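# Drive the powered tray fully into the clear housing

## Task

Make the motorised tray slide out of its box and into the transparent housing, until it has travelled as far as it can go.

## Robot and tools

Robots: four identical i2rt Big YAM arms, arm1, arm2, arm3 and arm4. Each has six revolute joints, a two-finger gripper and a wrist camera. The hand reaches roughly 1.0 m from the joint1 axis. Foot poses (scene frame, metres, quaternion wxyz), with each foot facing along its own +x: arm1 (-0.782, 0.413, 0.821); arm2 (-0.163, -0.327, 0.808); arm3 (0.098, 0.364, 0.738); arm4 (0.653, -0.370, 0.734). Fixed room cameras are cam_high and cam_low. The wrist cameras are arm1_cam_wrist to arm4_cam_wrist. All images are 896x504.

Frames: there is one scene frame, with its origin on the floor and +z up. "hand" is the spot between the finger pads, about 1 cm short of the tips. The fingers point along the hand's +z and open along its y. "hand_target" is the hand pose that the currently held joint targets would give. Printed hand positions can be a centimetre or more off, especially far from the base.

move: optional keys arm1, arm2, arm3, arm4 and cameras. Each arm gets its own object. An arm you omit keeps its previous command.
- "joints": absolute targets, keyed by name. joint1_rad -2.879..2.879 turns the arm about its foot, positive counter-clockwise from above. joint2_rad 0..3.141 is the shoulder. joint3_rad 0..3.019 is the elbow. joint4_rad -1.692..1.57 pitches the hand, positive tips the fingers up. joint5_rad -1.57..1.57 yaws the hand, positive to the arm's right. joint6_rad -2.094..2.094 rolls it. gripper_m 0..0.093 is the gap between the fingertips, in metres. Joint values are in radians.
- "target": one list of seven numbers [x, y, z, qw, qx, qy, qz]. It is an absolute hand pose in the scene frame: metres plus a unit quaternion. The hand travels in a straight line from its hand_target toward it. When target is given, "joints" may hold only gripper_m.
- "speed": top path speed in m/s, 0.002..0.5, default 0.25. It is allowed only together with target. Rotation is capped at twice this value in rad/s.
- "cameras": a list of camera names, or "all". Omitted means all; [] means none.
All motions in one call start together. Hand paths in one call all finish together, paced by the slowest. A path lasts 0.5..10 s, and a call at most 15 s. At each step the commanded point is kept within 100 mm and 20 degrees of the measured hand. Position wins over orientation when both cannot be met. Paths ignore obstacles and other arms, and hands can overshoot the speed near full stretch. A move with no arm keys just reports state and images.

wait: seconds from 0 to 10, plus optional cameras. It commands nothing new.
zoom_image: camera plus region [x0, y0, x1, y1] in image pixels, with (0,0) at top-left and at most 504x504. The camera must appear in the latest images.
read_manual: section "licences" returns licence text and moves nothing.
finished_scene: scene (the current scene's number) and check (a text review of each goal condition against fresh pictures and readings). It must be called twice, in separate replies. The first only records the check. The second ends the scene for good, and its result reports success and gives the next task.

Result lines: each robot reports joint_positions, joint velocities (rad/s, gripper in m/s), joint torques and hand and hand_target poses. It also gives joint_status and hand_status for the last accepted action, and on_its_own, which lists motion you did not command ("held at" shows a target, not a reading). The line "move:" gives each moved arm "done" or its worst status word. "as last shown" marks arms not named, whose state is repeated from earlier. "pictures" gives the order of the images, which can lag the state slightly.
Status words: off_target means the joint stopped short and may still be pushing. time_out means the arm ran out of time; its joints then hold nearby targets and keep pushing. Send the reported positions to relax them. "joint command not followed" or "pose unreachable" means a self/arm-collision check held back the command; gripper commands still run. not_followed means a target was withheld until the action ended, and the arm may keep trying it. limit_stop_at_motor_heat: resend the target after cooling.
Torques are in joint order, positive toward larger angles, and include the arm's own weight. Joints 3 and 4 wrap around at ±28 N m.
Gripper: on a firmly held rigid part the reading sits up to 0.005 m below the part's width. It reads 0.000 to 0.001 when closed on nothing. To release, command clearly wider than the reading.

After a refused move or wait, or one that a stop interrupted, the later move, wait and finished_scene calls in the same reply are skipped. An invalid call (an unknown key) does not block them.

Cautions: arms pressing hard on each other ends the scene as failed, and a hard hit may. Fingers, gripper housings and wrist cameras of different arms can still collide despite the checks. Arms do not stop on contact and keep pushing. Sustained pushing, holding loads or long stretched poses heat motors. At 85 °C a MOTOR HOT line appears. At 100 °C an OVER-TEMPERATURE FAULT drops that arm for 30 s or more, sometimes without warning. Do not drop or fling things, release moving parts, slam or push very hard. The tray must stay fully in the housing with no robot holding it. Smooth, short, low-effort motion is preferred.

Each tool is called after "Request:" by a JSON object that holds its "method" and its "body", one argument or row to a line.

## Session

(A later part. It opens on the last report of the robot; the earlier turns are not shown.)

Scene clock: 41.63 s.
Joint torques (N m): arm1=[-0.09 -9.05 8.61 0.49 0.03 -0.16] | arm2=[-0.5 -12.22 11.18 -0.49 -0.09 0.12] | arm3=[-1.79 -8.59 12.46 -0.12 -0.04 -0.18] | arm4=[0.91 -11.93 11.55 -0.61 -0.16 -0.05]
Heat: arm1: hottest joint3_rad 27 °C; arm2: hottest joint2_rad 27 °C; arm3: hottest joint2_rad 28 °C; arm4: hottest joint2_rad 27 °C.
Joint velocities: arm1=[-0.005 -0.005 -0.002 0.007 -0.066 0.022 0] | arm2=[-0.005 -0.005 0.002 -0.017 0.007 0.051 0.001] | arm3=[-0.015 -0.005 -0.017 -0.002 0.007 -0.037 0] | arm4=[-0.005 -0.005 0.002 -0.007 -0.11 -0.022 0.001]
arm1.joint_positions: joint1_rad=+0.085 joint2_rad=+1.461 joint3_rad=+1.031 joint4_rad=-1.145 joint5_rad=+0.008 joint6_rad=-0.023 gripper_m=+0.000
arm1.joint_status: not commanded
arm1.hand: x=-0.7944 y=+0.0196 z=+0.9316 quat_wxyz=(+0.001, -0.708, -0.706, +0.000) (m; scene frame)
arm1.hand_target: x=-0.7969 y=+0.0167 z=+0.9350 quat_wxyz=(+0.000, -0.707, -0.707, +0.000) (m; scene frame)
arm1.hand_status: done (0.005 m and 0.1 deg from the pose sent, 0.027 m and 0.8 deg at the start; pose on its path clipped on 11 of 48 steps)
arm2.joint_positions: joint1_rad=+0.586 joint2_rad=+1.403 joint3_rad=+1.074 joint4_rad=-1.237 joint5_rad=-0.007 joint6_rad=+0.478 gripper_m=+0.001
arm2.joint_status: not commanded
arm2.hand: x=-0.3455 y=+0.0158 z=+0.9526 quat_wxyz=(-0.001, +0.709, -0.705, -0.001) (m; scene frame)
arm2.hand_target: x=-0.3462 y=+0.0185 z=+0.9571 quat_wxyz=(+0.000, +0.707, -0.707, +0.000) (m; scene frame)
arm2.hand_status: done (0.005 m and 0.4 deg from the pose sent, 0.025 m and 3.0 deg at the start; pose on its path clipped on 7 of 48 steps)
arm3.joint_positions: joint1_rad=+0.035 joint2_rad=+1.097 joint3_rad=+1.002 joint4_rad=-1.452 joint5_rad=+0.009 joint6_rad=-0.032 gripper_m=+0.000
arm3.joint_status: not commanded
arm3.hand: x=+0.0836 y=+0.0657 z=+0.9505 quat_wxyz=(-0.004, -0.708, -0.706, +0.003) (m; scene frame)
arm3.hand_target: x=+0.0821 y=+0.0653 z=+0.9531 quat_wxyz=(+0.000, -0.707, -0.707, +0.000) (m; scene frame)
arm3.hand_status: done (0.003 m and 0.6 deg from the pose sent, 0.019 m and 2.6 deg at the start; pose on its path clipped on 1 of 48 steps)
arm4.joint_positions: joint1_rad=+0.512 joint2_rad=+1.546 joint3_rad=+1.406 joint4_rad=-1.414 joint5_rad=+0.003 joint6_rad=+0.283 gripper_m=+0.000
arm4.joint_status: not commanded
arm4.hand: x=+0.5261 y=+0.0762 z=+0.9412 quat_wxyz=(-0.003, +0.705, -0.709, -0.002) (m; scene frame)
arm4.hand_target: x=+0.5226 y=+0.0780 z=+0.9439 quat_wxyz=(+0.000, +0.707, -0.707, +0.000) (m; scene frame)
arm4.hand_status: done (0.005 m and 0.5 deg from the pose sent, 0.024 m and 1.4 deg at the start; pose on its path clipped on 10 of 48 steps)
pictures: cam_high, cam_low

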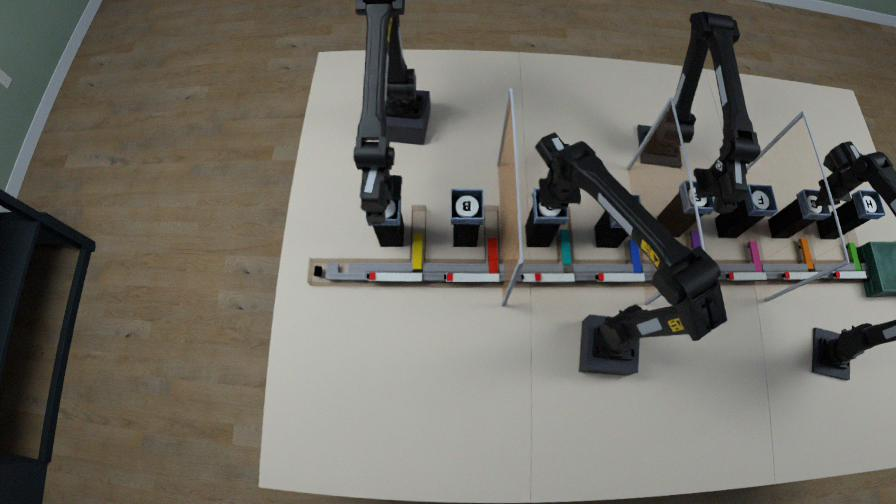

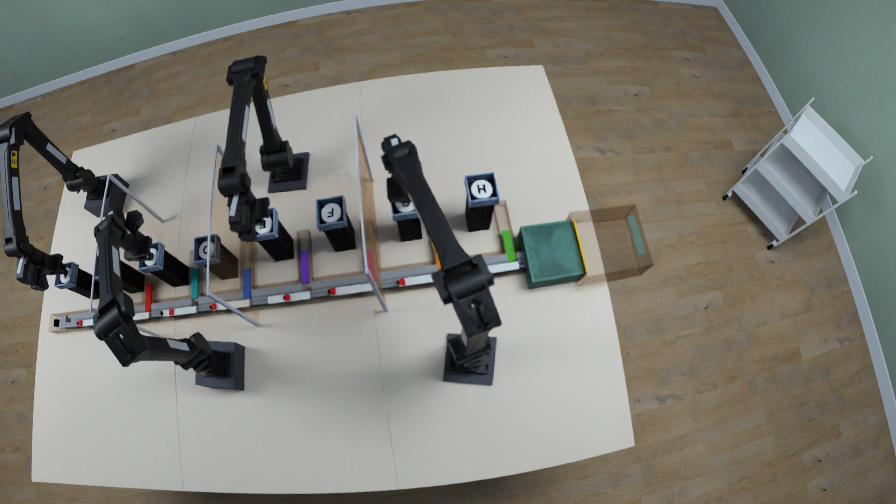

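Request:
{"method": "move", "body": {
  "cameras": ["cam_high", "cam_low"]
}}

Request:
{"method": "zoom_image", "body": {
  "camera": "cam_high",
  "region": [520, 180, 740, 300]
}}

Request:
{"method": "zoom_image", "body": {
  "camera": "cam_low",
  "region": [150, 200, 400, 340]
}}

Scene clock: 42.20 s.
Joint torques (N m): arm1=[-0.03 -8.88 8.61 0.49 0.03 -0.17] | arm2=[-0.73 -12.57 11.15 -0.4 -0.1 0.14] | arm3=[-1.85 -8.76 12.51 -0.13 -0.05 -0.19] | arm4=[0.91 -11.87 11.55 -0.59 -0.16 -0.05]
Heat: arm1: hottest joint3_rad 27 °C; arm2: hottest joint2_rad 27 °C; arm3: hottest joint2_rad 28 °C; arm4: hottest joint2_rad 27 °C.
Joint velocities: arm1=[-0.005 -0.005 0.002 0.012 0.022 -0.037 -0.001] | arm2=[0.005 -0.005 -0.027 0.002 0.007 0.081 0.001] | arm3=[-0.005 -0.015 -0.002 -0.002 -0.037 0.066 0] | arm4=[-0.015 -0.005 0.002 -0.002 0.007 0.007 0]
arm1.joint_positions: joint1_rad=+0.085 joint2_rad=+1.461 joint3_rad=+1.031 joint4_rad=-1.145 joint5_rad=+0.008 joint6_rad=-0.023 gripper_m=+0.000
arm1.joint_status: not commanded
arm1.hand: x=-0.7944 y=+0.0196 z=+0.9316 quat_wxyz=(+0.001, -0.708, -0.706, +0.000) (m; scene frame)
arm1.hand_target: x=-0.7969 y=+0.0167 z=+0.9350 quat_wxyz=(+0.000, -0.707, -0.707, +0.000) (m; scene frame)
arm1.hand_status: done (0.005 m and 0.1 deg from the pose sent, 0.027 m and 0.8 deg at the start; pose on its path clipped on 11 of 48 steps)
arm2.joint_positions: joint1_rad=+0.586 joint2_rad=+1.403 joint3_rad=+1.074 joint4_rad=-1.237 joint5_rad=-0.007 joint6_rad=+0.478 gripper_m=+0.001
arm2.joint_status: not commanded
arm2.hand: x=-0.3455 y=+0.0158 z=+0.9526 quat_wxyz=(-0.001, +0.709, -0.705, -0.001) (m; scene frame)
arm2.hand_target: x=-0.3462 y=+0.0185 z=+0.9571 quat_wxyz=(+0.000, +0.707, -0.707, +0.000) (m; scene frame)
arm2.hand_status: done (0.005 m and 0.4 deg from the pose sent, 0.025 m and 3.0 deg at the start; pose on its path clipped on 7 of 48 steps)
arm3.joint_positions: joint1_rad=+0.035 joint2_rad=+1.097 joint3_rad=+1.002 joint4_rad=-1.452 joint5_rad=+0.009 joint6_rad=-0.032 gripper_m=+0.000
arm3.joint_status: not commanded
arm3.hand: x=+0.0836 y=+0.0657 z=+0.9505 quat_wxyz=(-0.004, -0.708, -0.706, +0.003) (m; scene frame)
arm3.hand_target: x=+0.0821 y=+0.0653 z=+0.9531 quat_wxyz=(+0.000, -0.707, -0.707, +0.000) (m; scene frame)
arm3.hand_status: done (0.003 m and 0.6 deg from the pose sent, 0.019 m and 2.6 deg at the start; pose on its path clipped on 1 of 48 steps)
arm4.joint_positions: joint1_rad=+0.512 joint2_rad=+1.546 joint3_rad=+1.406 joint4_rad=-1.414 joint5_rad=+0.003 joint6_rad=+0.283 gripper_m=+0.000
arm4.joint_status: not commanded
arm4.hand: x=+0.5261 y=+0.0762 z=+0.9412 quat_wxyz=(-0.003, +0.705, -0.709, -0.002) (m; scene frame)
arm4.hand_target: x=+0.5226 y=+0.0780 z=+0.9439 quat_wxyz=(+0.000, +0.707, -0.707, +0.000) (m; scene frame)
arm4.hand_status: done (0.005 m and 0.5 deg from the pose sent, 0.024 m and 1.4 deg at the start; pose on its path clipped on 10 of 48 steps)
pictures: cam_high, cam_low

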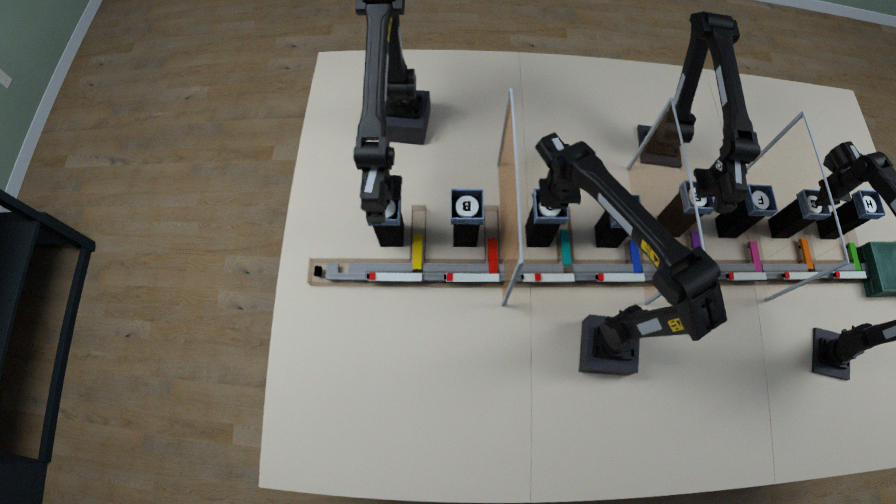

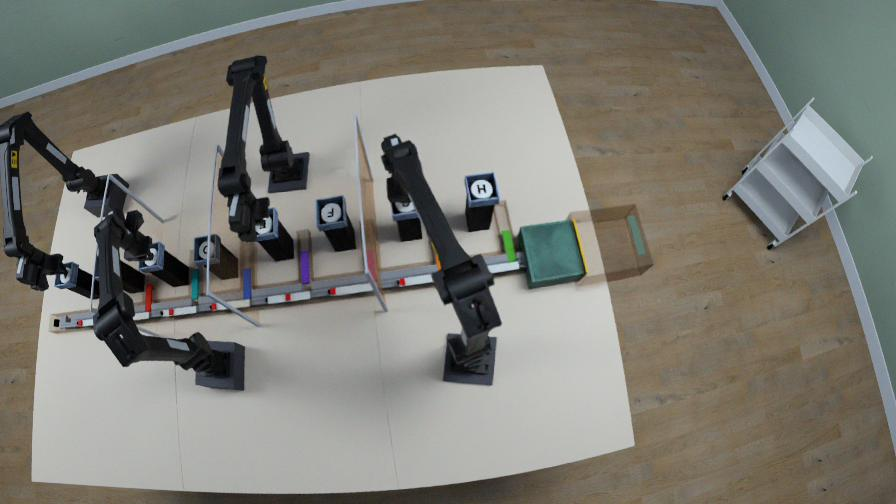

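Scaled by 2.291 from the camera's 896x504 image, which has a finer 1280x720 frame.

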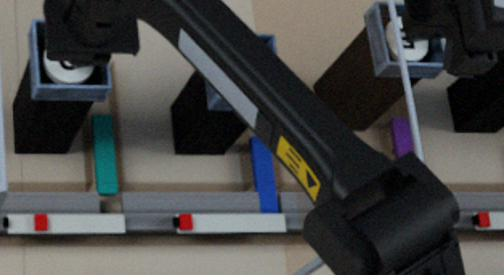

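Scaled by 2.016 from the camera's 896x504 image, which has a finer 1280x720 frame.

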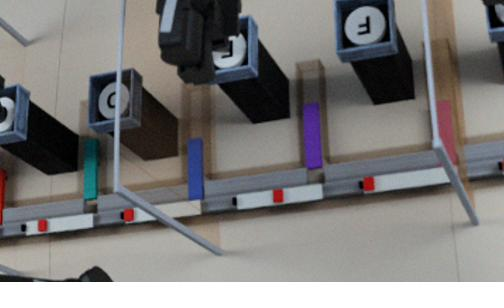

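Request:
{"method": "wait", "body": {
  "seconds": 1.5,
  "cameras": ["cam_high", "cam_low"]
}}

Request:
{"method": "zoom_image", "body": {
  "camera": "cam_high",
  "region": [520, 180, 740, 300]
}}

Request:
{"method": "zoom_image", "body": {
  "camera": "cam_low",
  "region": [150, 200, 400, 340]
}}

Scene clock: 43.97 s.
Joint torques (N m): arm1=[-0.09 -9.11 8.61 0.44 0.04 -0.16] | arm2=[-0.97 -12.28 11.25 -0.47 -0.06 0.15] | arm3=[-1.79 -8.64 12.46 -0.1 -0.04 -0.18] | arm4=[0.91 -11.93 11.55 -0.62 -0.16 -0.05]
Heat: arm1: hottest joint3_rad 27 °C; arm2: hottest joint2_rad 27 °C; arm3: hottest joint2_rad 28 °C; arm4: hottest joint2_rad 27 °C.
Joint velocities: arm1=[-0.015 0.005 -0.002 -0.027 -0.022 -0.081 -0.002] | arm2=[0.005 0.015 0.002 -0.002 0.066 0.022 0.001] | arm3=[-0.015 -0.005 0.002 0.022 0.007 0.037 -0.001] | arm4=[0.005 0.005 -0.002 -0.012 -0.051 -0.066 0]
arm1.joint_positions: joint1_rad=+0.085 joint2_rad=+1.461 joint3_rad=+1.031 joint4_rad=-1.145 joint5_rad=+0.008 joint6_rad=-0.023 gripper_m=+0.000
arm1.joint_status: not commanded
arm1.hand: x=-0.7944 y=+0.0196 z=+0.9316 quat_wxyz=(+0.001, -0.708, -0.706, +0.000) (m; scene frame)
arm1.hand_target: x=-0.7969 y=+0.0167 z=+0.9350 quat_wxyz=(+0.000, -0.707, -0.707, +0.000) (m; scene frame)
arm1.hand_status: done (0.005 m and 0.1 deg from the pose sent, 0.027 m and 0.8 deg at the start; pose on its path clipped on 11 of 48 steps)
arm2.joint_positions: joint1_rad=+0.586 joint2_rad=+1.403 joint3_rad=+1.074 joint4_rad=-1.237 joint5_rad=-0.007 joint6_rad=+0.478 gripper_m=+0.001
arm2.joint_status: not commanded
arm2.hand: x=-0.3455 y=+0.0158 z=+0.9526 quat_wxyz=(-0.001, +0.709, -0.705, -0.001) (m; scene frame)
arm2.hand_target: x=-0.3462 y=+0.0185 z=+0.9571 quat_wxyz=(+0.000, +0.707, -0.707, +0.000) (m; scene frame)
arm2.hand_status: done (0.005 m and 0.4 deg from the pose sent, 0.025 m and 3.0 deg at the start; pose on its path clipped on 7 of 48 steps)
arm3.joint_positions: joint1_rad=+0.035 joint2_rad=+1.097 joint3_rad=+1.002 joint4_rad=-1.452 joint5_rad=+0.009 joint6_rad=-0.032 gripper_m=+0.000
arm3.joint_status: not commanded
arm3.hand: x=+0.0836 y=+0.0657 z=+0.9505 quat_wxyz=(-0.004, -0.708, -0.706, +0.003) (m; scene frame)
arm3.hand_target: x=+0.0821 y=+0.0653 z=+0.9531 quat_wxyz=(+0.000, -0.707, -0.707, +0.000) (m; scene frame)
arm3.hand_status: done (0.003 m and 0.6 deg from the pose sent, 0.019 m and 2.6 deg at the start; pose on its path clipped on 1 of 48 steps)
arm4.joint_positions: joint1_rad=+0.512 joint2_rad=+1.546 joint3_rad=+1.406 joint4_rad=-1.414 joint5_rad=+0.003 joint6_rad=+0.283 gripper_m=+0.000
arm4.joint_status: not commanded
arm4.hand: x=+0.5261 y=+0.0762 z=+0.9412 quat_wxyz=(-0.003, +0.705, -0.709, -0.002) (m; scene frame)
arm4.hand_target: x=+0.5226 y=+0.0780 z=+0.9439 quat_wxyz=(+0.000, +0.707, -0.707, +0.000) (m; scene frame)
arm4.hand_status: done (0.005 m and 0.5 deg from the pose sent, 0.024 m and 1.4 deg at the start; pose on its path clipped on 10 of 48 steps)
wait: 1.50 s; at rest from the start
pictures: cam_high, cam_low

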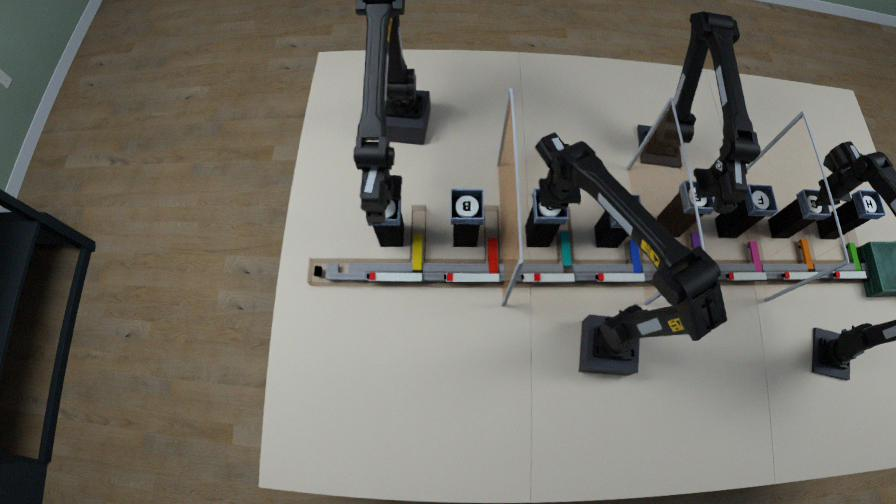

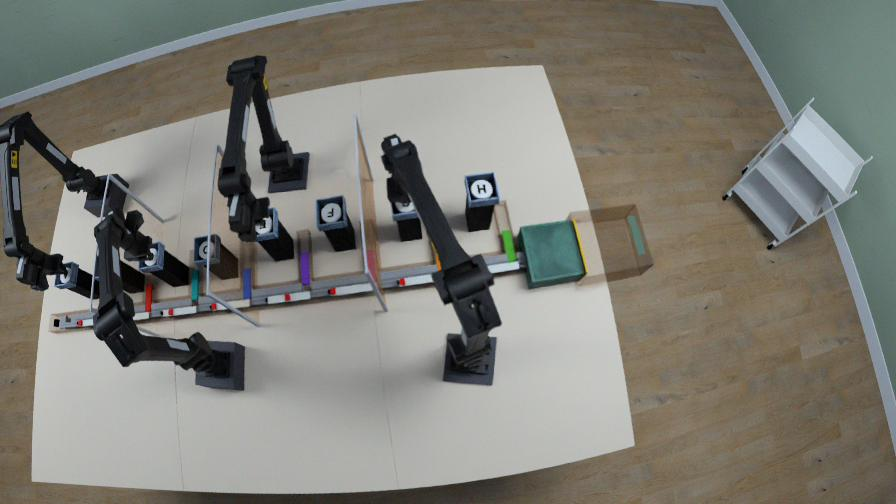

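Scaled by 2.291 from the camera's 896x504 image, which has a finer 1280x720 frame.

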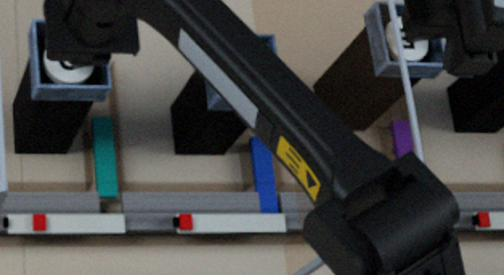

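Scaled by 2.016 from the camera's 896x504 image, which has a finer 1280x720 frame.

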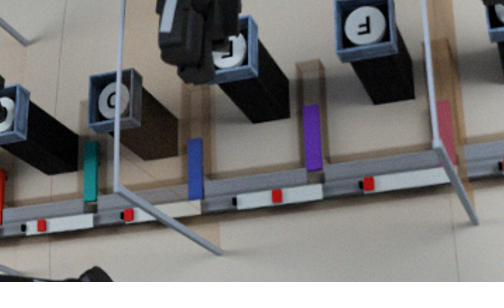

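Request:
{"method": "move", "body": {
  "arm1": {"joints": {"joint2_rad": 1.707, "joint3_rad": 0.743, "joint4_rad": -1.031}},
  "arm2": {"joints": {"joint2_rad": 1.635, "joint3_rad": 0.764, "joint4_rad": -1.131}},
  "arm3": {"joints": {"joint2_rad": 1.270, "joint3_rad": 0.667, "joint4_rad": -1.357}},
  "arm4": {"joints": {"joint1_rad": 0.5217, "joint2_rad": 1.809, "joint3_rad": 1.082, "joint4_rad": -1.323, "joint6_rad": 0.2927}},
  "cameras": ["cam_high", "cam_low", "arm4_cam_wrist"]
}}

Request:
{"method": "zoom_image", "body": {
  "camera": "cam_high",
  "region": [340, 180, 560, 300]
}}

Request:
{"method": "zoom_image", "body": {
  "camera": "cam_low",
  "region": [150, 180, 400, 330]
}}

Request:
{"method": "zoom_image", "body": {
  "camera": "cam_high",
  "region": [660, 180, 890, 320]
}}

Scene clock: 50.43 s.
Joint torques (N m): arm1=[-0.09 7.77 -0.92 3.02 0.02 -0.16] | arm2=[-0.97 6.95 -0.73 2.03 0 0.13] | arm3=[-1.79 5.3 0.12 1.87 -0.05 -0.18] | arm4=[1.2 9.41 -1.48 1.36 -0.14 0.05]
Heat: arm1: hottest joint3_rad 27 °C; arm2: hottest joint2_rad 27 °C; arm3: hottest joint2_rad 28 °C; arm4: hottest joint2_rad 27 °C.
move: arm1 time_out; arm2 time_out; arm3 time_out; arm4 time_out
Joint velocities: arm1=[0.005 -0.005 0.007 -0.002 0.007 -0.037 0] | arm2=[-0.015 -0.024 -0.012 -0.007 0.022 0.007 0] | arm3=[0.005 0.005 -0.007 -0.012 0.022 -0.007 0.001] | arm4=[-0.005 0.015 -0.002 0.017 -0.066 0.051 0]
arm1.joint_positions: joint1_rad=+0.085 joint2_rad=+1.472 joint3_rad=+0.984 joint4_rad=-1.077 joint5_rad=+0.008 joint6_rad=-0.024 gripper_m=+0.000
arm1.joint_status: joint2_rad time_out (moved +0.011 of +0.246); joint3_rad time_out (moved -0.047 of -0.288); the others done
arm1.on_its_own: joint2_rad reads +1.472 and still pushes toward +1.707 since a time_out; joint3_rad reads +0.984 and still pushes toward +0.861 since a time_out (your +0.743 is given up)
arm1.hand: x=-0.7941 y=+0.0228 z=+0.9113 quat_wxyz=(-0.003, -0.708, -0.707, +0.003) (m; scene frame)
arm1.hand_target: x=-0.7935 y=+0.0938 z=+0.7983 quat_wxyz=(+0.103, -0.698, -0.700, -0.110) (m; scene frame)
arm1.hand_status: not commanded
arm2.joint_positions: joint1_rad=+0.586 joint2_rad=+1.407 joint3_rad=+1.026 joint4_rad=-1.169 joint5_rad=-0.010 joint6_rad=+0.478 gripper_m=+0.000
arm2.joint_status: joint2_rad time_out (moved +0.004 of +0.232); joint3_rad time_out (moved -0.048 of -0.310); the others done
arm2.on_its_own: joint2_rad reads +1.407 and still pushes toward +1.635 since a time_out; joint3_rad reads +1.026 and still pushes toward +0.903 since a time_out (your +0.764 is given up)
arm2.hand: x=-0.3450 y=+0.0142 z=+0.9340 quat_wxyz=(-0.002, +0.709, -0.705, -0.009) (m; scene frame)
arm2.hand_target: x=-0.3156 y=-0.0374 z=+0.8202 quat_wxyz=(+0.044, +0.699, -0.700, +0.140) (m; scene frame)
arm2.hand_status: not commanded
arm3.joint_positions: joint1_rad=+0.035 joint2_rad=+1.095 joint3_rad=+0.962 joint4_rad=-1.389 joint5_rad=+0.009 joint6_rad=-0.032 gripper_m=+0.000
arm3.joint_status: joint2_rad time_out (moved -0.002 of +0.173); joint3_rad time_out (moved -0.040 of -0.335); the others done
arm3.on_its_own: joint2_rad reads +1.095 and still pushes toward +1.270 since a time_out; joint3_rad reads +0.962 and still pushes toward +0.834 since a time_out (your +0.667 is given up)
arm3.hand: x=+0.0836 y=+0.0620 z=+0.9360 quat_wxyz=(-0.012, -0.708, -0.706, +0.012) (m; scene frame)
arm3.hand_target: x=+0.0843 y=+0.0960 z=+0.8458 quat_wxyz=(+0.080, -0.701, -0.703, -0.086) (m; scene frame)
arm3.hand_status: not commanded
arm4.joint_positions: joint1_rad=+0.512 joint2_rad=+1.559 joint3_rad=+1.367 joint4_rad=-1.361 joint5_rad=+0.002 joint6_rad=+0.284 gripper_m=+0.000
arm4.joint_status: joint2_rad time_out (moved +0.014 of +0.263); joint3_rad time_out (moved -0.038 of -0.324); the others done
arm4.on_its_own: joint2_rad reads +1.559 and still pushes toward +1.809 since a time_out; joint3_rad reads +1.367 and still pushes toward +1.241 since a time_out (your +1.082 is given up)
arm4.hand: x=+0.5253 y=+0.0781 z=+0.9207 quat_wxyz=(-0.003, +0.705, -0.709, -0.003) (m; scene frame)
arm4.hand_target: x=+0.5334 y=+0.0345 z=+0.7737 quat_wxyz=(+0.078, +0.696, -0.699, +0.144) (m; scene frame)
arm4.hand_status: not commanded
pictures: arm4_cam_wrist, cam_high, cam_low
camera_calibration:
arm4_cam_wrist: T_world_to_cam=[[0.999935, -0.00243033, 0.0111415, -0.536896], [-0.00848106, -0.811621, 0.584122, -0.465478], [0.00762307, -0.584179, -0.811589, 0.913393], [0, 0, 0, 1]] pos_world=[0.525951, 0.154489, 1.01918]

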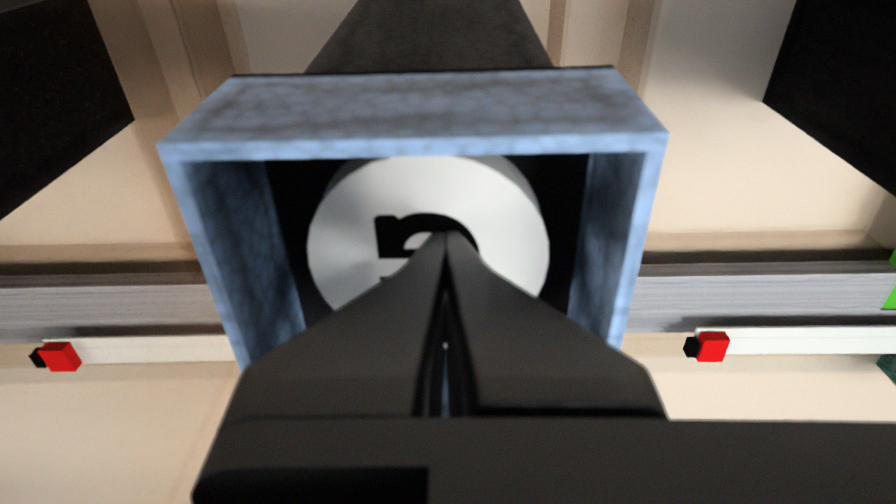

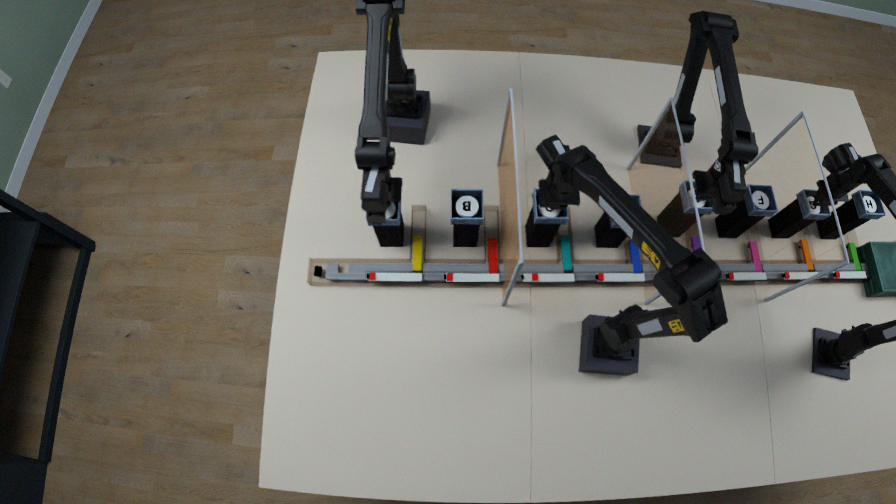

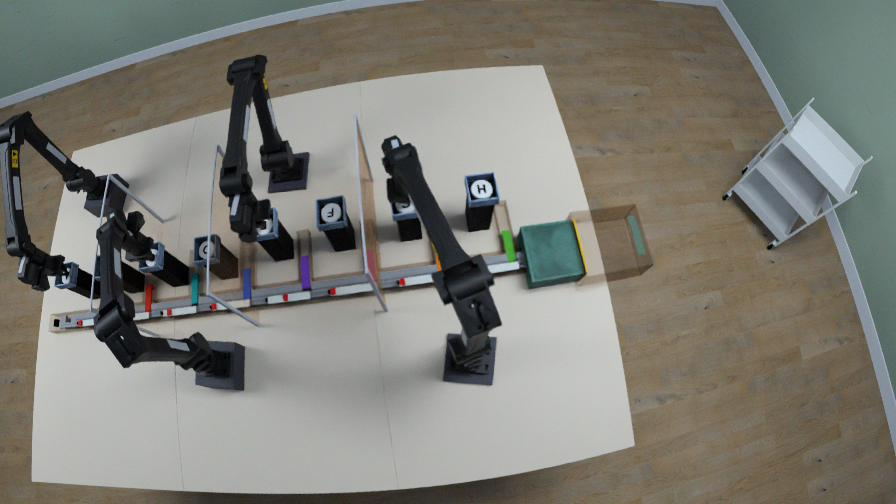

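Scaled by 2.291 from the camera's 896x504 image, which has a finer 1280x720 frame.

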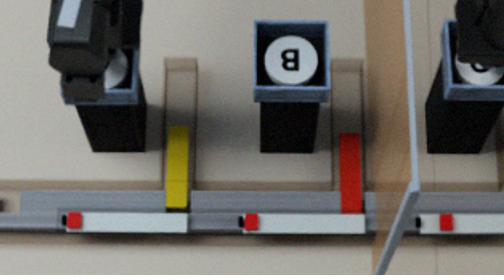

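Scaled by 2.016 from the camera's 896x504 image, which has a finer 1280x720 frame.

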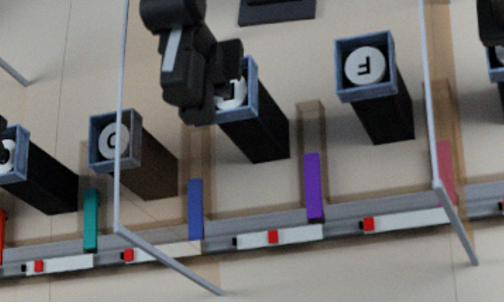

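Scaled by 2.191 from the camera's 896x504 image, which has a finer 1280x720 frame.

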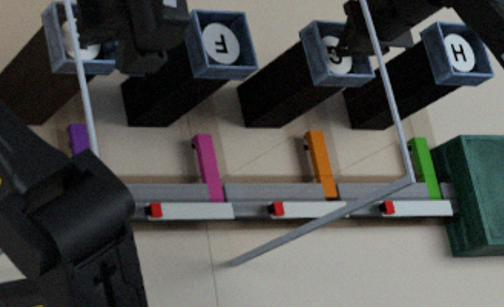

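Request:
{"method": "move", "body": {
  "arm2": {"target": [-0.346, 0.0185, 0.957, 0, 0.7071, -0.7071, 0], "speed": 0.2},
  "arm3": {"joints": {"joint2_rad": 1.095, "joint3_rad": 1.0, "joint4_rad": -1.452}},
  "cameras": ["cam_high", "cam_low"]
}}

Request:
{"method": "zoom_image", "body": {
  "camera": "cam_high",
  "region": [340, 180, 560, 300]
}}

Request:
{"method": "zoom_image", "body": {
  "camera": "cam_low",
  "region": [150, 180, 400, 330]
}}

Scene clock: 53.27 s.
Joint torques (N m): arm1=[-0.09 7.71 -0.92 3.03 0.03 -0.17] | arm2=[-1.08 -12.1 11.14 -0.32 0.02 0.11] | arm3=[-1.73 -8.64 11.64 0.12 -0.05 -0.19] | arm4=[1.2 9.29 -1.51 1.42 -0.14 0.04]
Heat: arm1: hottest joint3_rad 27 °C; arm2: hottest joint2_rad 27 °C; arm3: hottest joint2_rad 28 °C; arm4: hottest joint2_rad 27 °C.
move: arm2 done; arm3 done
Joint velocities: arm1=[-0.005 -0.024 -0.007 0.022 -0.022 0.081 0.001] | arm2=[-0.024 0.005 -0.022 0.007 -0.066 -0.022 0] | arm3=[-0.005 -0.005 0.007 0.012 -0.007 -0.022 0] | arm4=[-0.005 -0.005 0.007 -0.012 0.007 -0.037 0]
arm1.joint_positions: joint1_rad=+0.085 joint2_rad=+1.473 joint3_rad=+0.984 joint4_rad=-1.077 joint5_rad=+0.008 joint6_rad=-0.024 gripper_m=+0.000
arm1.joint_status: not commanded
arm1.on_its_own: joint2_rad reads +1.473 and still pushes toward +1.707 since a time_out; joint3_rad reads +0.984 and still pushes toward +0.861 since a time_out (your +0.743 is given up)
arm1.hand: x=-0.7941 y=+0.0226 z=+0.9113 quat_wxyz=(-0.003, -0.708, -0.707, +0.003) (m; scene frame)
arm1.hand_target: x=-0.7935 y=+0.0937 z=+0.7982 quat_wxyz=(+0.103, -0.698, -0.700, -0.110) (m; scene frame)
arm1.hand_status: not commanded
arm2.joint_positions: joint1_rad=+0.586 joint2_rad=+1.402 joint3_rad=+1.075 joint4_rad=-1.240 joint5_rad=-0.010 joint6_rad=+0.478 gripper_m=+0.000
arm2.joint_status: not commanded
arm2.hand: x=-0.3457 y=+0.0152 z=+0.9532 quat_wxyz=(+0.000, +0.709, -0.705, -0.001) (m; scene frame)
arm2.hand_target: x=-0.3461 y=+0.0187 z=+0.9571 quat_wxyz=(+0.000, +0.707, -0.707, +0.000) (m; scene frame)
arm2.hand_status: done (0.005 m and 0.3 deg from the pose sent, 0.023 m and 1.1 deg at the start; pose on its path clipped on 5 of 42 steps)
arm3.joint_positions: joint1_rad=+0.035 joint2_rad=+1.090 joint3_rad=+0.998 joint4_rad=-1.441 joint5_rad=+0.009 joint6_rad=-0.032 gripper_m=+0.000
arm3.joint_status: all done
arm3.hand: x=+0.0835 y=+0.0646 z=+0.9511 quat_wxyz=(-0.009, -0.708, -0.706, +0.008) (m; scene frame)
arm3.hand_target: x=+0.0821 y=+0.0664 z=+0.9505 quat_wxyz=(-0.004, -0.707, -0.707, +0.004) (m; scene frame)
arm3.hand_status: not commanded
arm4.joint_positions: joint1_rad=+0.512 joint2_rad=+1.559 joint3_rad=+1.367 joint4_rad=-1.361 joint5_rad=+0.002 joint6_rad=+0.284 gripper_m=+0.000
arm4.joint_status: not commanded
arm4.on_its_own: joint2_rad reads +1.559 and still pushes toward +1.809 since a time_out; joint3_rad reads +1.367 and still pushes toward +1.241 since a time_out (your +1.082 is given up)
arm4.hand: x=+0.5253 y=+0.0781 z=+0.9207 quat_wxyz=(-0.003, +0.705, -0.709, -0.003) (m; scene frame)
arm4.hand_target: x=+0.5334 y=+0.0345 z=+0.7737 quat_wxyz=(+0.078, +0.696, -0.699, +0.144) (m; scene frame)
arm4.hand_status: not commanded
pictures: cam_high, cam_low

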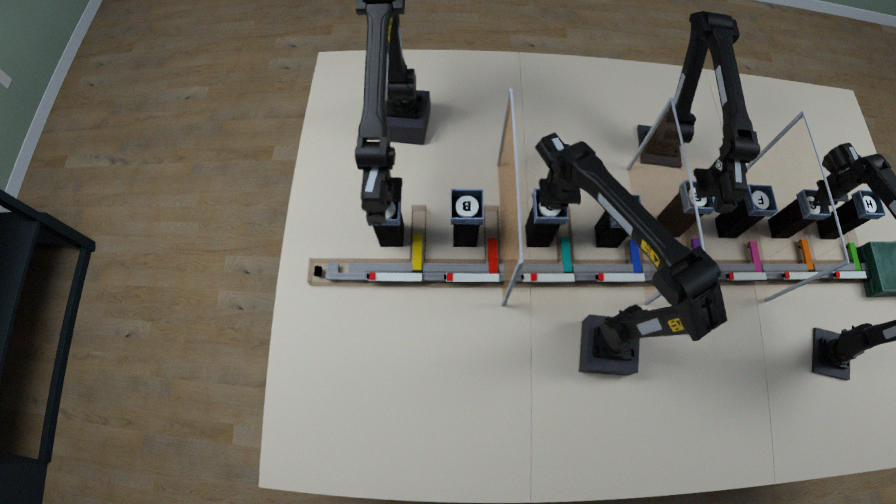

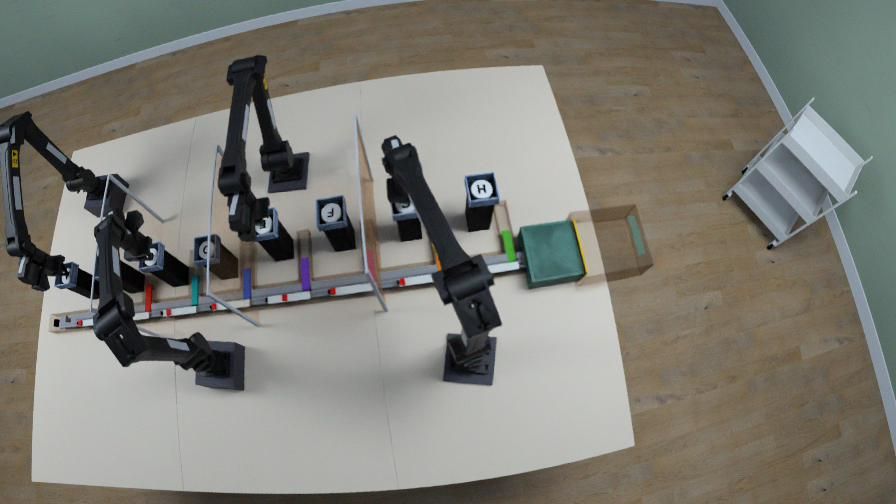

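Scaled by 2.291 from the camera's 896x504 image, which has a finer 1280x720 frame.

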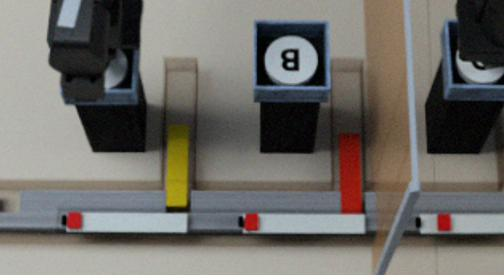

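Scaled by 2.016 from the camera's 896x504 image, which has a finer 1280x720 frame.

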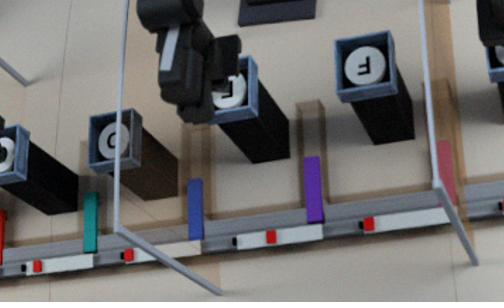

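Request:
{"method": "zoom_image", "body": {
  "camera": "cam_low",
  "region": [235, 240, 335, 310]
}}

Request:
{"method": "zoom_image", "body": {
  "camera": "cam_low",
  "region": [130, 260, 230, 330]
}}

Request:
{"method": "zoom_image", "body": {
  "camera": "cam_high",
  "region": [500, 220, 600, 290]
}}

Request:
{"method": "zoom_image", "body": {
  "camera": "cam_high",
  "region": [600, 220, 700, 290]
}}

Scaled by 5.040 from the camera's 896x504 image, which has a finer 1280x720 frame.

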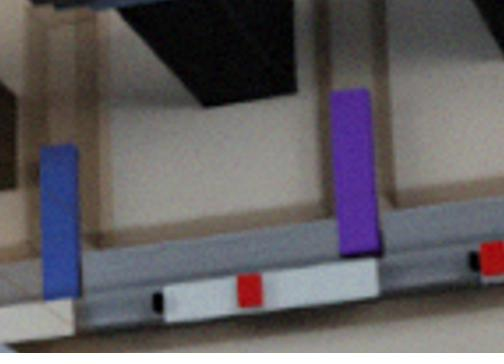

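Scaled by 5.040 from the camera's 896x504 image, which has a finer 1280x720 frame.

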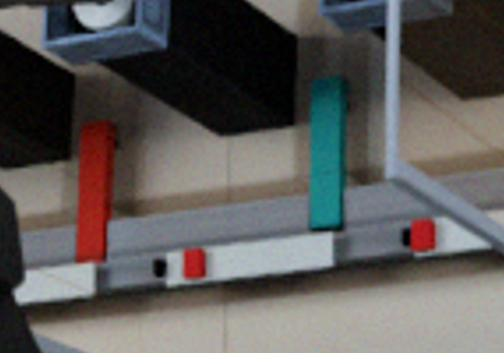

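Scaled by 5.040 from the camera's 896x504 image, which has a finer 1280x720 frame.

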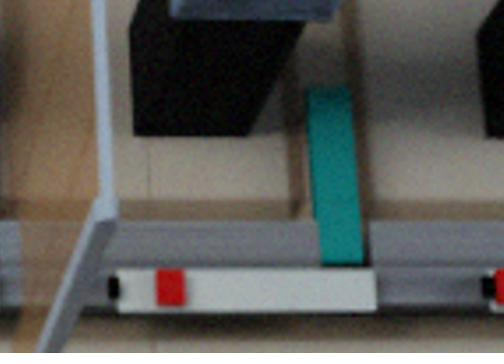

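Scaled by 5.040 from the camera's 896x504 image, which has a finer 1280x720 frame.

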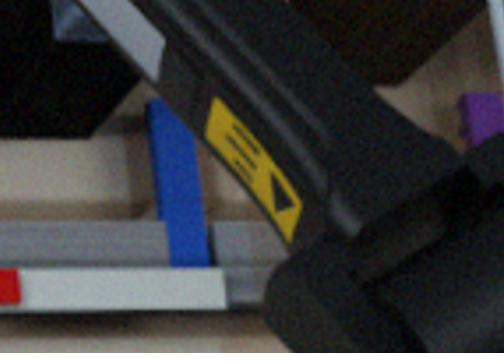

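Request:
{"method": "wait", "body": {
  "seconds": 1.0,
  "cameras": ["cam_high", "cam_low"]
}}

Request:
{"method": "zoom_image", "body": {
  "camera": "cam_high",
  "region": [400, 220, 500, 290]
}}

Request:
{"method": "zoom_image", "body": {
  "camera": "cam_high",
  "region": [740, 220, 880, 290]
}}

Request:
{"method": "zoom_image", "body": {
  "camera": "cam_low",
  "region": [235, 240, 335, 310]
}}

Scene clock: 59.97 s.
Joint torques (N m): arm1=[-0.03 7.71 -0.91 3.02 0.02 -0.16] | arm2=[-0.85 -12.34 11.19 -0.35 0.05 0.13] | arm3=[-1.73 -8.76 11.64 0.09 -0.05 -0.18] | arm4=[1.2 9.29 -1.52 1.4 -0.14 0.04]
Heat: arm1: hottest joint3_rad 27 °C; arm2: hottest joint2_rad 27 °C; arm3: hottest joint2_rad 28 °C; arm4: hottest joint2_rad 27 °C.
Joint velocities: arm1=[-0.015 -0.005 -0.007 0.007 -0.051 -0.007 -0.001] | arm2=[0.005 -0.015 0.002 0.012 -0.007 -0.051 0.001] | arm3=[-0.015 -0.005 -0.012 -0.002 0.066 0.051 0] | arm4=[-0.015 -0.005 -0.002 -0.022 0.022 -0.037 0]
arm1.joint_positions: joint1_rad=+0.085 joint2_rad=+1.473 joint3_rad=+0.984 joint4_rad=-1.077 joint5_rad=+0.008 joint6_rad=-0.024 gripper_m=+0.000
arm1.joint_status: not commanded
arm1.on_its_own: joint2_rad reads +1.473 and still pushes toward +1.707 since a time_out; joint3_rad reads +0.984 and still pushes toward +0.861 since a time_out (your +0.743 is given up)
arm1.hand: x=-0.7941 y=+0.0226 z=+0.9113 quat_wxyz=(-0.003, -0.708, -0.707, +0.003) (m; scene frame)
arm1.hand_target: x=-0.7935 y=+0.0937 z=+0.7982 quat_wxyz=(+0.103, -0.698, -0.700, -0.110) (m; scene frame)
arm1.hand_status: not commanded
arm2.joint_positions: joint1_rad=+0.586 joint2_rad=+1.402 joint3_rad=+1.075 joint4_rad=-1.240 joint5_rad=-0.010 joint6_rad=+0.478 gripper_m=+0.000
arm2.joint_status: not commanded
arm2.hand: x=-0.3457 y=+0.0152 z=+0.9532 quat_wxyz=(+0.000, +0.709, -0.705, -0.001) (m; scene frame)
arm2.hand_target: x=-0.3460 y=+0.0187 z=+0.9571 quat_wxyz=(+0.000, +0.707, -0.707, +0.000) (m; scene frame)
arm2.hand_status: done (0.005 m and 0.3 deg from the pose sent, 0.023 m and 1.1 deg at the start; pose on its path clipped on 5 of 42 steps)
arm3.joint_positions: joint1_rad=+0.035 joint2_rad=+1.090 joint3_rad=+0.998 joint4_rad=-1.441 joint5_rad=+0.009 joint6_rad=-0.032 gripper_m=+0.000
arm3.joint_status: all done
arm3.hand: x=+0.0835 y=+0.0646 z=+0.9511 quat_wxyz=(-0.009, -0.708, -0.706, +0.008) (m; scene frame)
arm3.hand_target: x=+0.0821 y=+0.0664 z=+0.9505 quat_wxyz=(-0.004, -0.707, -0.707, +0.004) (m; scene frame)
arm3.hand_status: not commanded
arm4.joint_positions: joint1_rad=+0.512 joint2_rad=+1.559 joint3_rad=+1.367 joint4_rad=-1.361 joint5_rad=+0.002 joint6_rad=+0.284 gripper_m=+0.000
arm4.joint_status: not commanded
arm4.on_its_own: joint2_rad reads +1.559 and still pushes toward +1.809 since a time_out; joint3_rad reads +1.367 and still pushes toward +1.241 since a time_out (your +1.082 is given up)
arm4.hand: x=+0.5253 y=+0.0781 z=+0.9207 quat_wxyz=(-0.003, +0.705, -0.709, -0.003) (m; scene frame)
arm4.hand_target: x=+0.5334 y=+0.0345 z=+0.7737 quat_wxyz=(+0.078, +0.696, -0.699, +0.144) (m; scene frame)
arm4.hand_status: not commanded
wait: 1.00 s; at rest from the start
pictures: cam_high, cam_low

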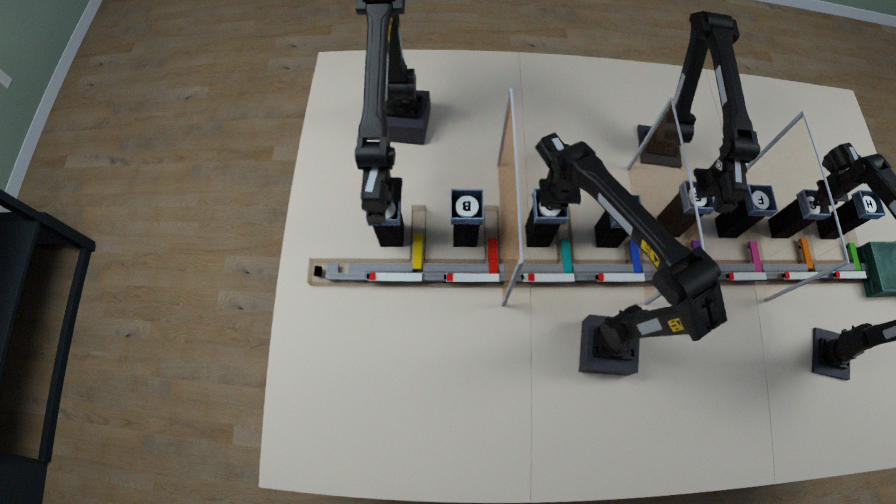

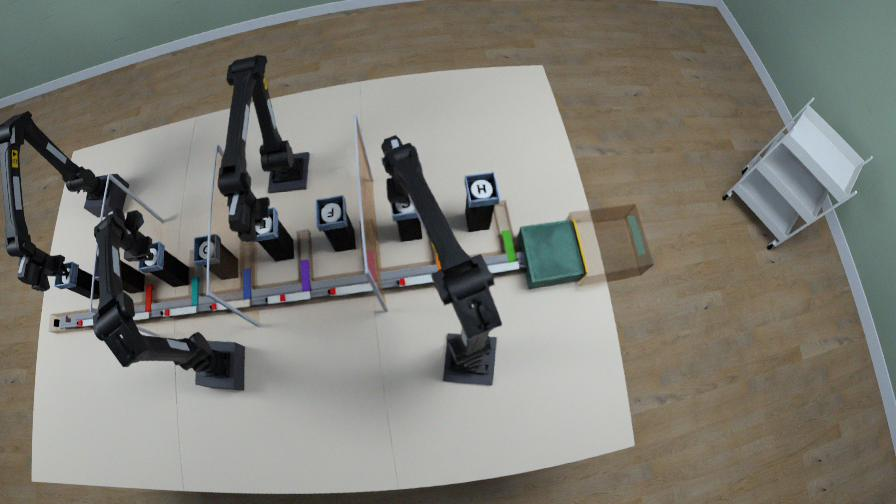

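Scaled by 5.040 from the camera's 896x504 image, which has a finer 1280x720 frame.

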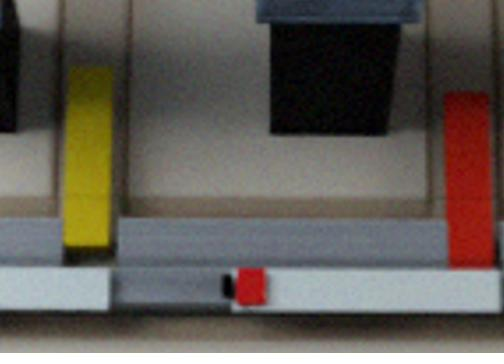

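Scaled by 3.600 from the camera's 896x504 image, which has a finer 1280x720 frame.

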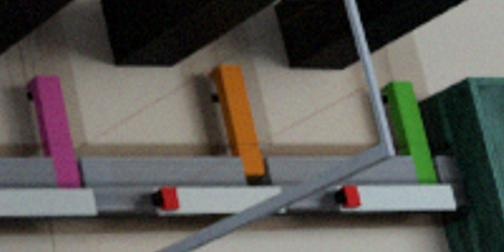

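Scaled by 5.040 from the camera's 896x504 image, which has a finer 1280x720 frame.

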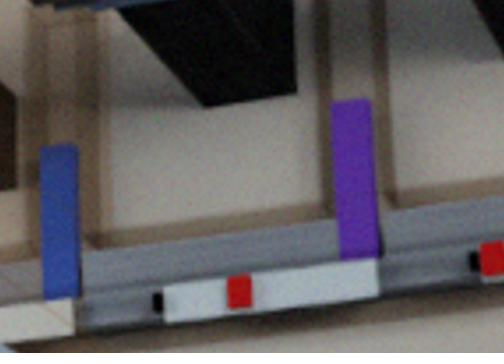

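Request:
{"method": "wait", "body": {
  "seconds": 0.2,
  "cameras": ["cam_high", "cam_low"]
}}

Request:
{"method": "zoom_image", "body": {
  "camera": "cam_high",
  "region": [400, 220, 500, 290]
}}

Request:
{"method": "zoom_image", "body": {
  "camera": "cam_high",
  "region": [740, 220, 880, 290]
}}

Scene clock: 61.27 s.
Joint torques (N m): arm1=[-0.21 7.82 -0.95 3.03 0.02 -0.16] | arm2=[-0.62 -12.22 10.96 -0.4 0.04 0.15] | arm3=[-1.85 -8.64 11.64 0.1 -0.03 -0.18] | arm4=[1.14 9.29 -1.52 1.4 -0.14 0.05]
Heat: arm1: hottest joint3_rad 27 °C; arm2: hottest joint2_rad 27 °C; arm3: hottest joint2_rad 28 °C; arm4: hottest joint2_rad 27 °C.
Joint velocities: arm1=[-0.005 -0.005 -0.022 -0.002 -0.007 0.007 0] | arm2=[0.005 -0.005 -0.012 -0.012 0.022 -0.007 0] | arm3=[-0.005 0.005 -0.007 -0.002 -0.051 -0.037 0.001] | arm4=[0.005 -0.005 -0.002 0.002 0.007 -0.022 -0.001]
arm1.joint_positions: joint1_rad=+0.085 joint2_rad=+1.473 joint3_rad=+0.984 joint4_rad=-1.077 joint5_rad=+0.008 joint6_rad=-0.024 gripper_m=+0.000
arm1.joint_status: not commanded
arm1.on_its_own: joint2_rad reads +1.473 and still pushes toward +1.707 since a time_out; joint3_rad reads +0.984 and still pushes toward +0.861 since a time_out (your +0.743 is given up)
arm1.hand: x=-0.7941 y=+0.0226 z=+0.9113 quat_wxyz=(-0.003, -0.708, -0.707, +0.003) (m; scene frame)
arm1.hand_target: x=-0.7935 y=+0.0937 z=+0.7982 quat_wxyz=(+0.103, -0.698, -0.700, -0.110) (m; scene frame)
arm1.hand_status: not commanded
arm2.joint_positions: joint1_rad=+0.586 joint2_rad=+1.402 joint3_rad=+1.075 joint4_rad=-1.240 joint5_rad=-0.010 joint6_rad=+0.478 gripper_m=+0.000
arm2.joint_status: not commanded
arm2.hand: x=-0.3457 y=+0.0152 z=+0.9532 quat_wxyz=(+0.000, +0.709, -0.705, -0.001) (m; scene frame)
arm2.hand_target: x=-0.3460 y=+0.0187 z=+0.9571 quat_wxyz=(+0.000, +0.707, -0.707, +0.000) (m; scene frame)
arm2.hand_status: done (0.005 m and 0.3 deg from the pose sent, 0.023 m and 1.1 deg at the start; pose on its path clipped on 5 of 42 steps)
arm3.joint_positions: joint1_rad=+0.035 joint2_rad=+1.090 joint3_rad=+0.998 joint4_rad=-1.441 joint5_rad=+0.009 joint6_rad=-0.032 gripper_m=+0.000
arm3.joint_status: all done
arm3.hand: x=+0.0835 y=+0.0646 z=+0.9511 quat_wxyz=(-0.009, -0.708, -0.706, +0.008) (m; scene frame)
arm3.hand_target: x=+0.0821 y=+0.0664 z=+0.9505 quat_wxyz=(-0.004, -0.707, -0.707, +0.004) (m; scene frame)
arm3.hand_status: not commanded
arm4.joint_positions: joint1_rad=+0.512 joint2_rad=+1.559 joint3_rad=+1.367 joint4_rad=-1.361 joint5_rad=+0.002 joint6_rad=+0.284 gripper_m=+0.000
arm4.joint_status: not commanded
arm4.on_its_own: joint2_rad reads +1.559 and still pushes toward +1.809 since a time_out; joint3_rad reads +1.367 and still pushes toward +1.241 since a time_out (your +1.082 is given up)
arm4.hand: x=+0.5253 y=+0.0781 z=+0.9207 quat_wxyz=(-0.003, +0.705, -0.709, -0.003) (m; scene frame)
arm4.hand_target: x=+0.5334 y=+0.0345 z=+0.7737 quat_wxyz=(+0.078, +0.696, -0.699, +0.144) (m; scene frame)
arm4.hand_status: not commanded
wait: 0.20 s; at rest from the start
pictures: cam_high, cam_low

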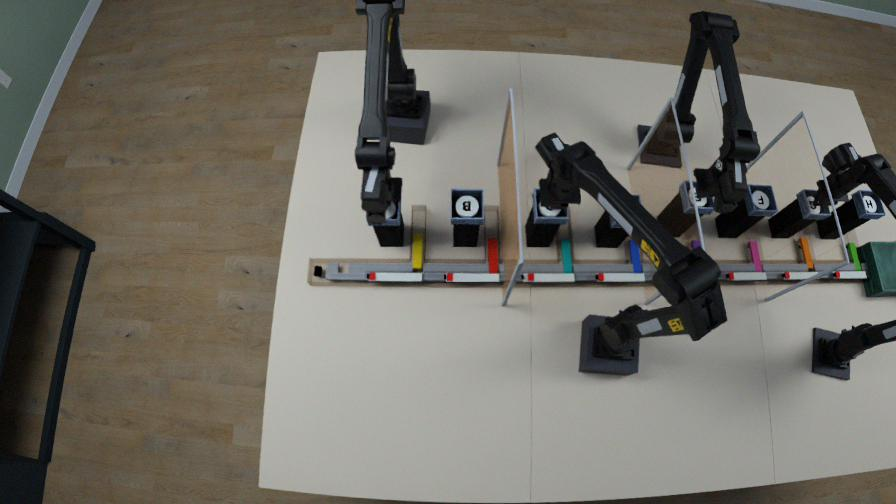

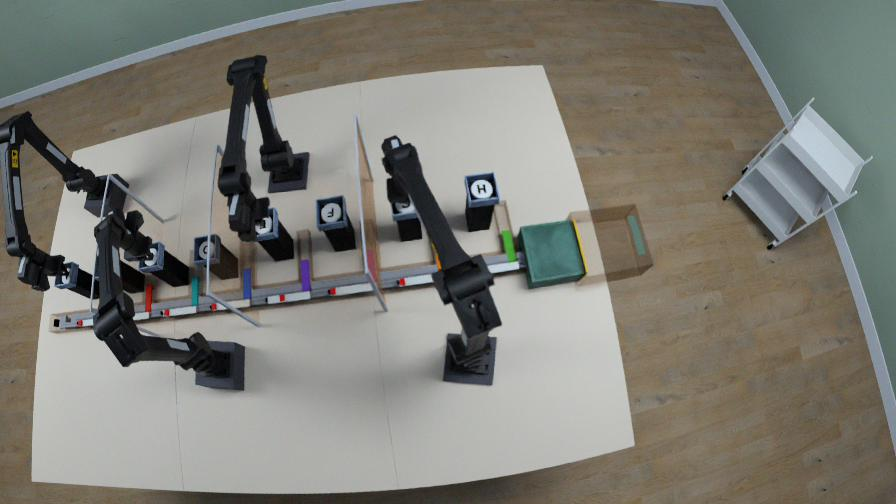

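Scaled by 5.040 from the camera's 896x504 image, which has a finer 1280x720 frame.

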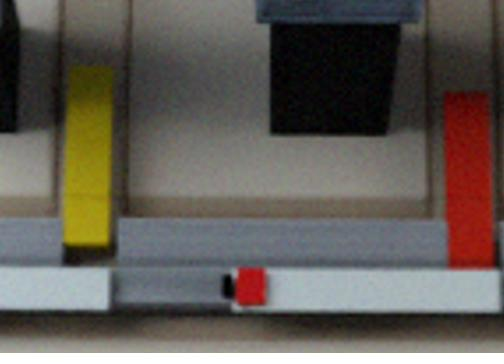

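Scaled by 3.600 from the camera's 896x504 image, which has a finer 1280x720 frame.

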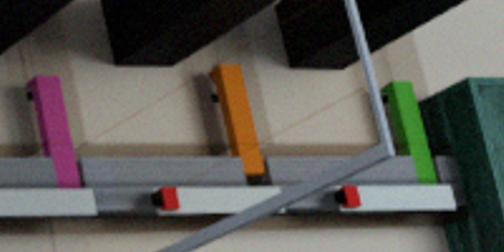

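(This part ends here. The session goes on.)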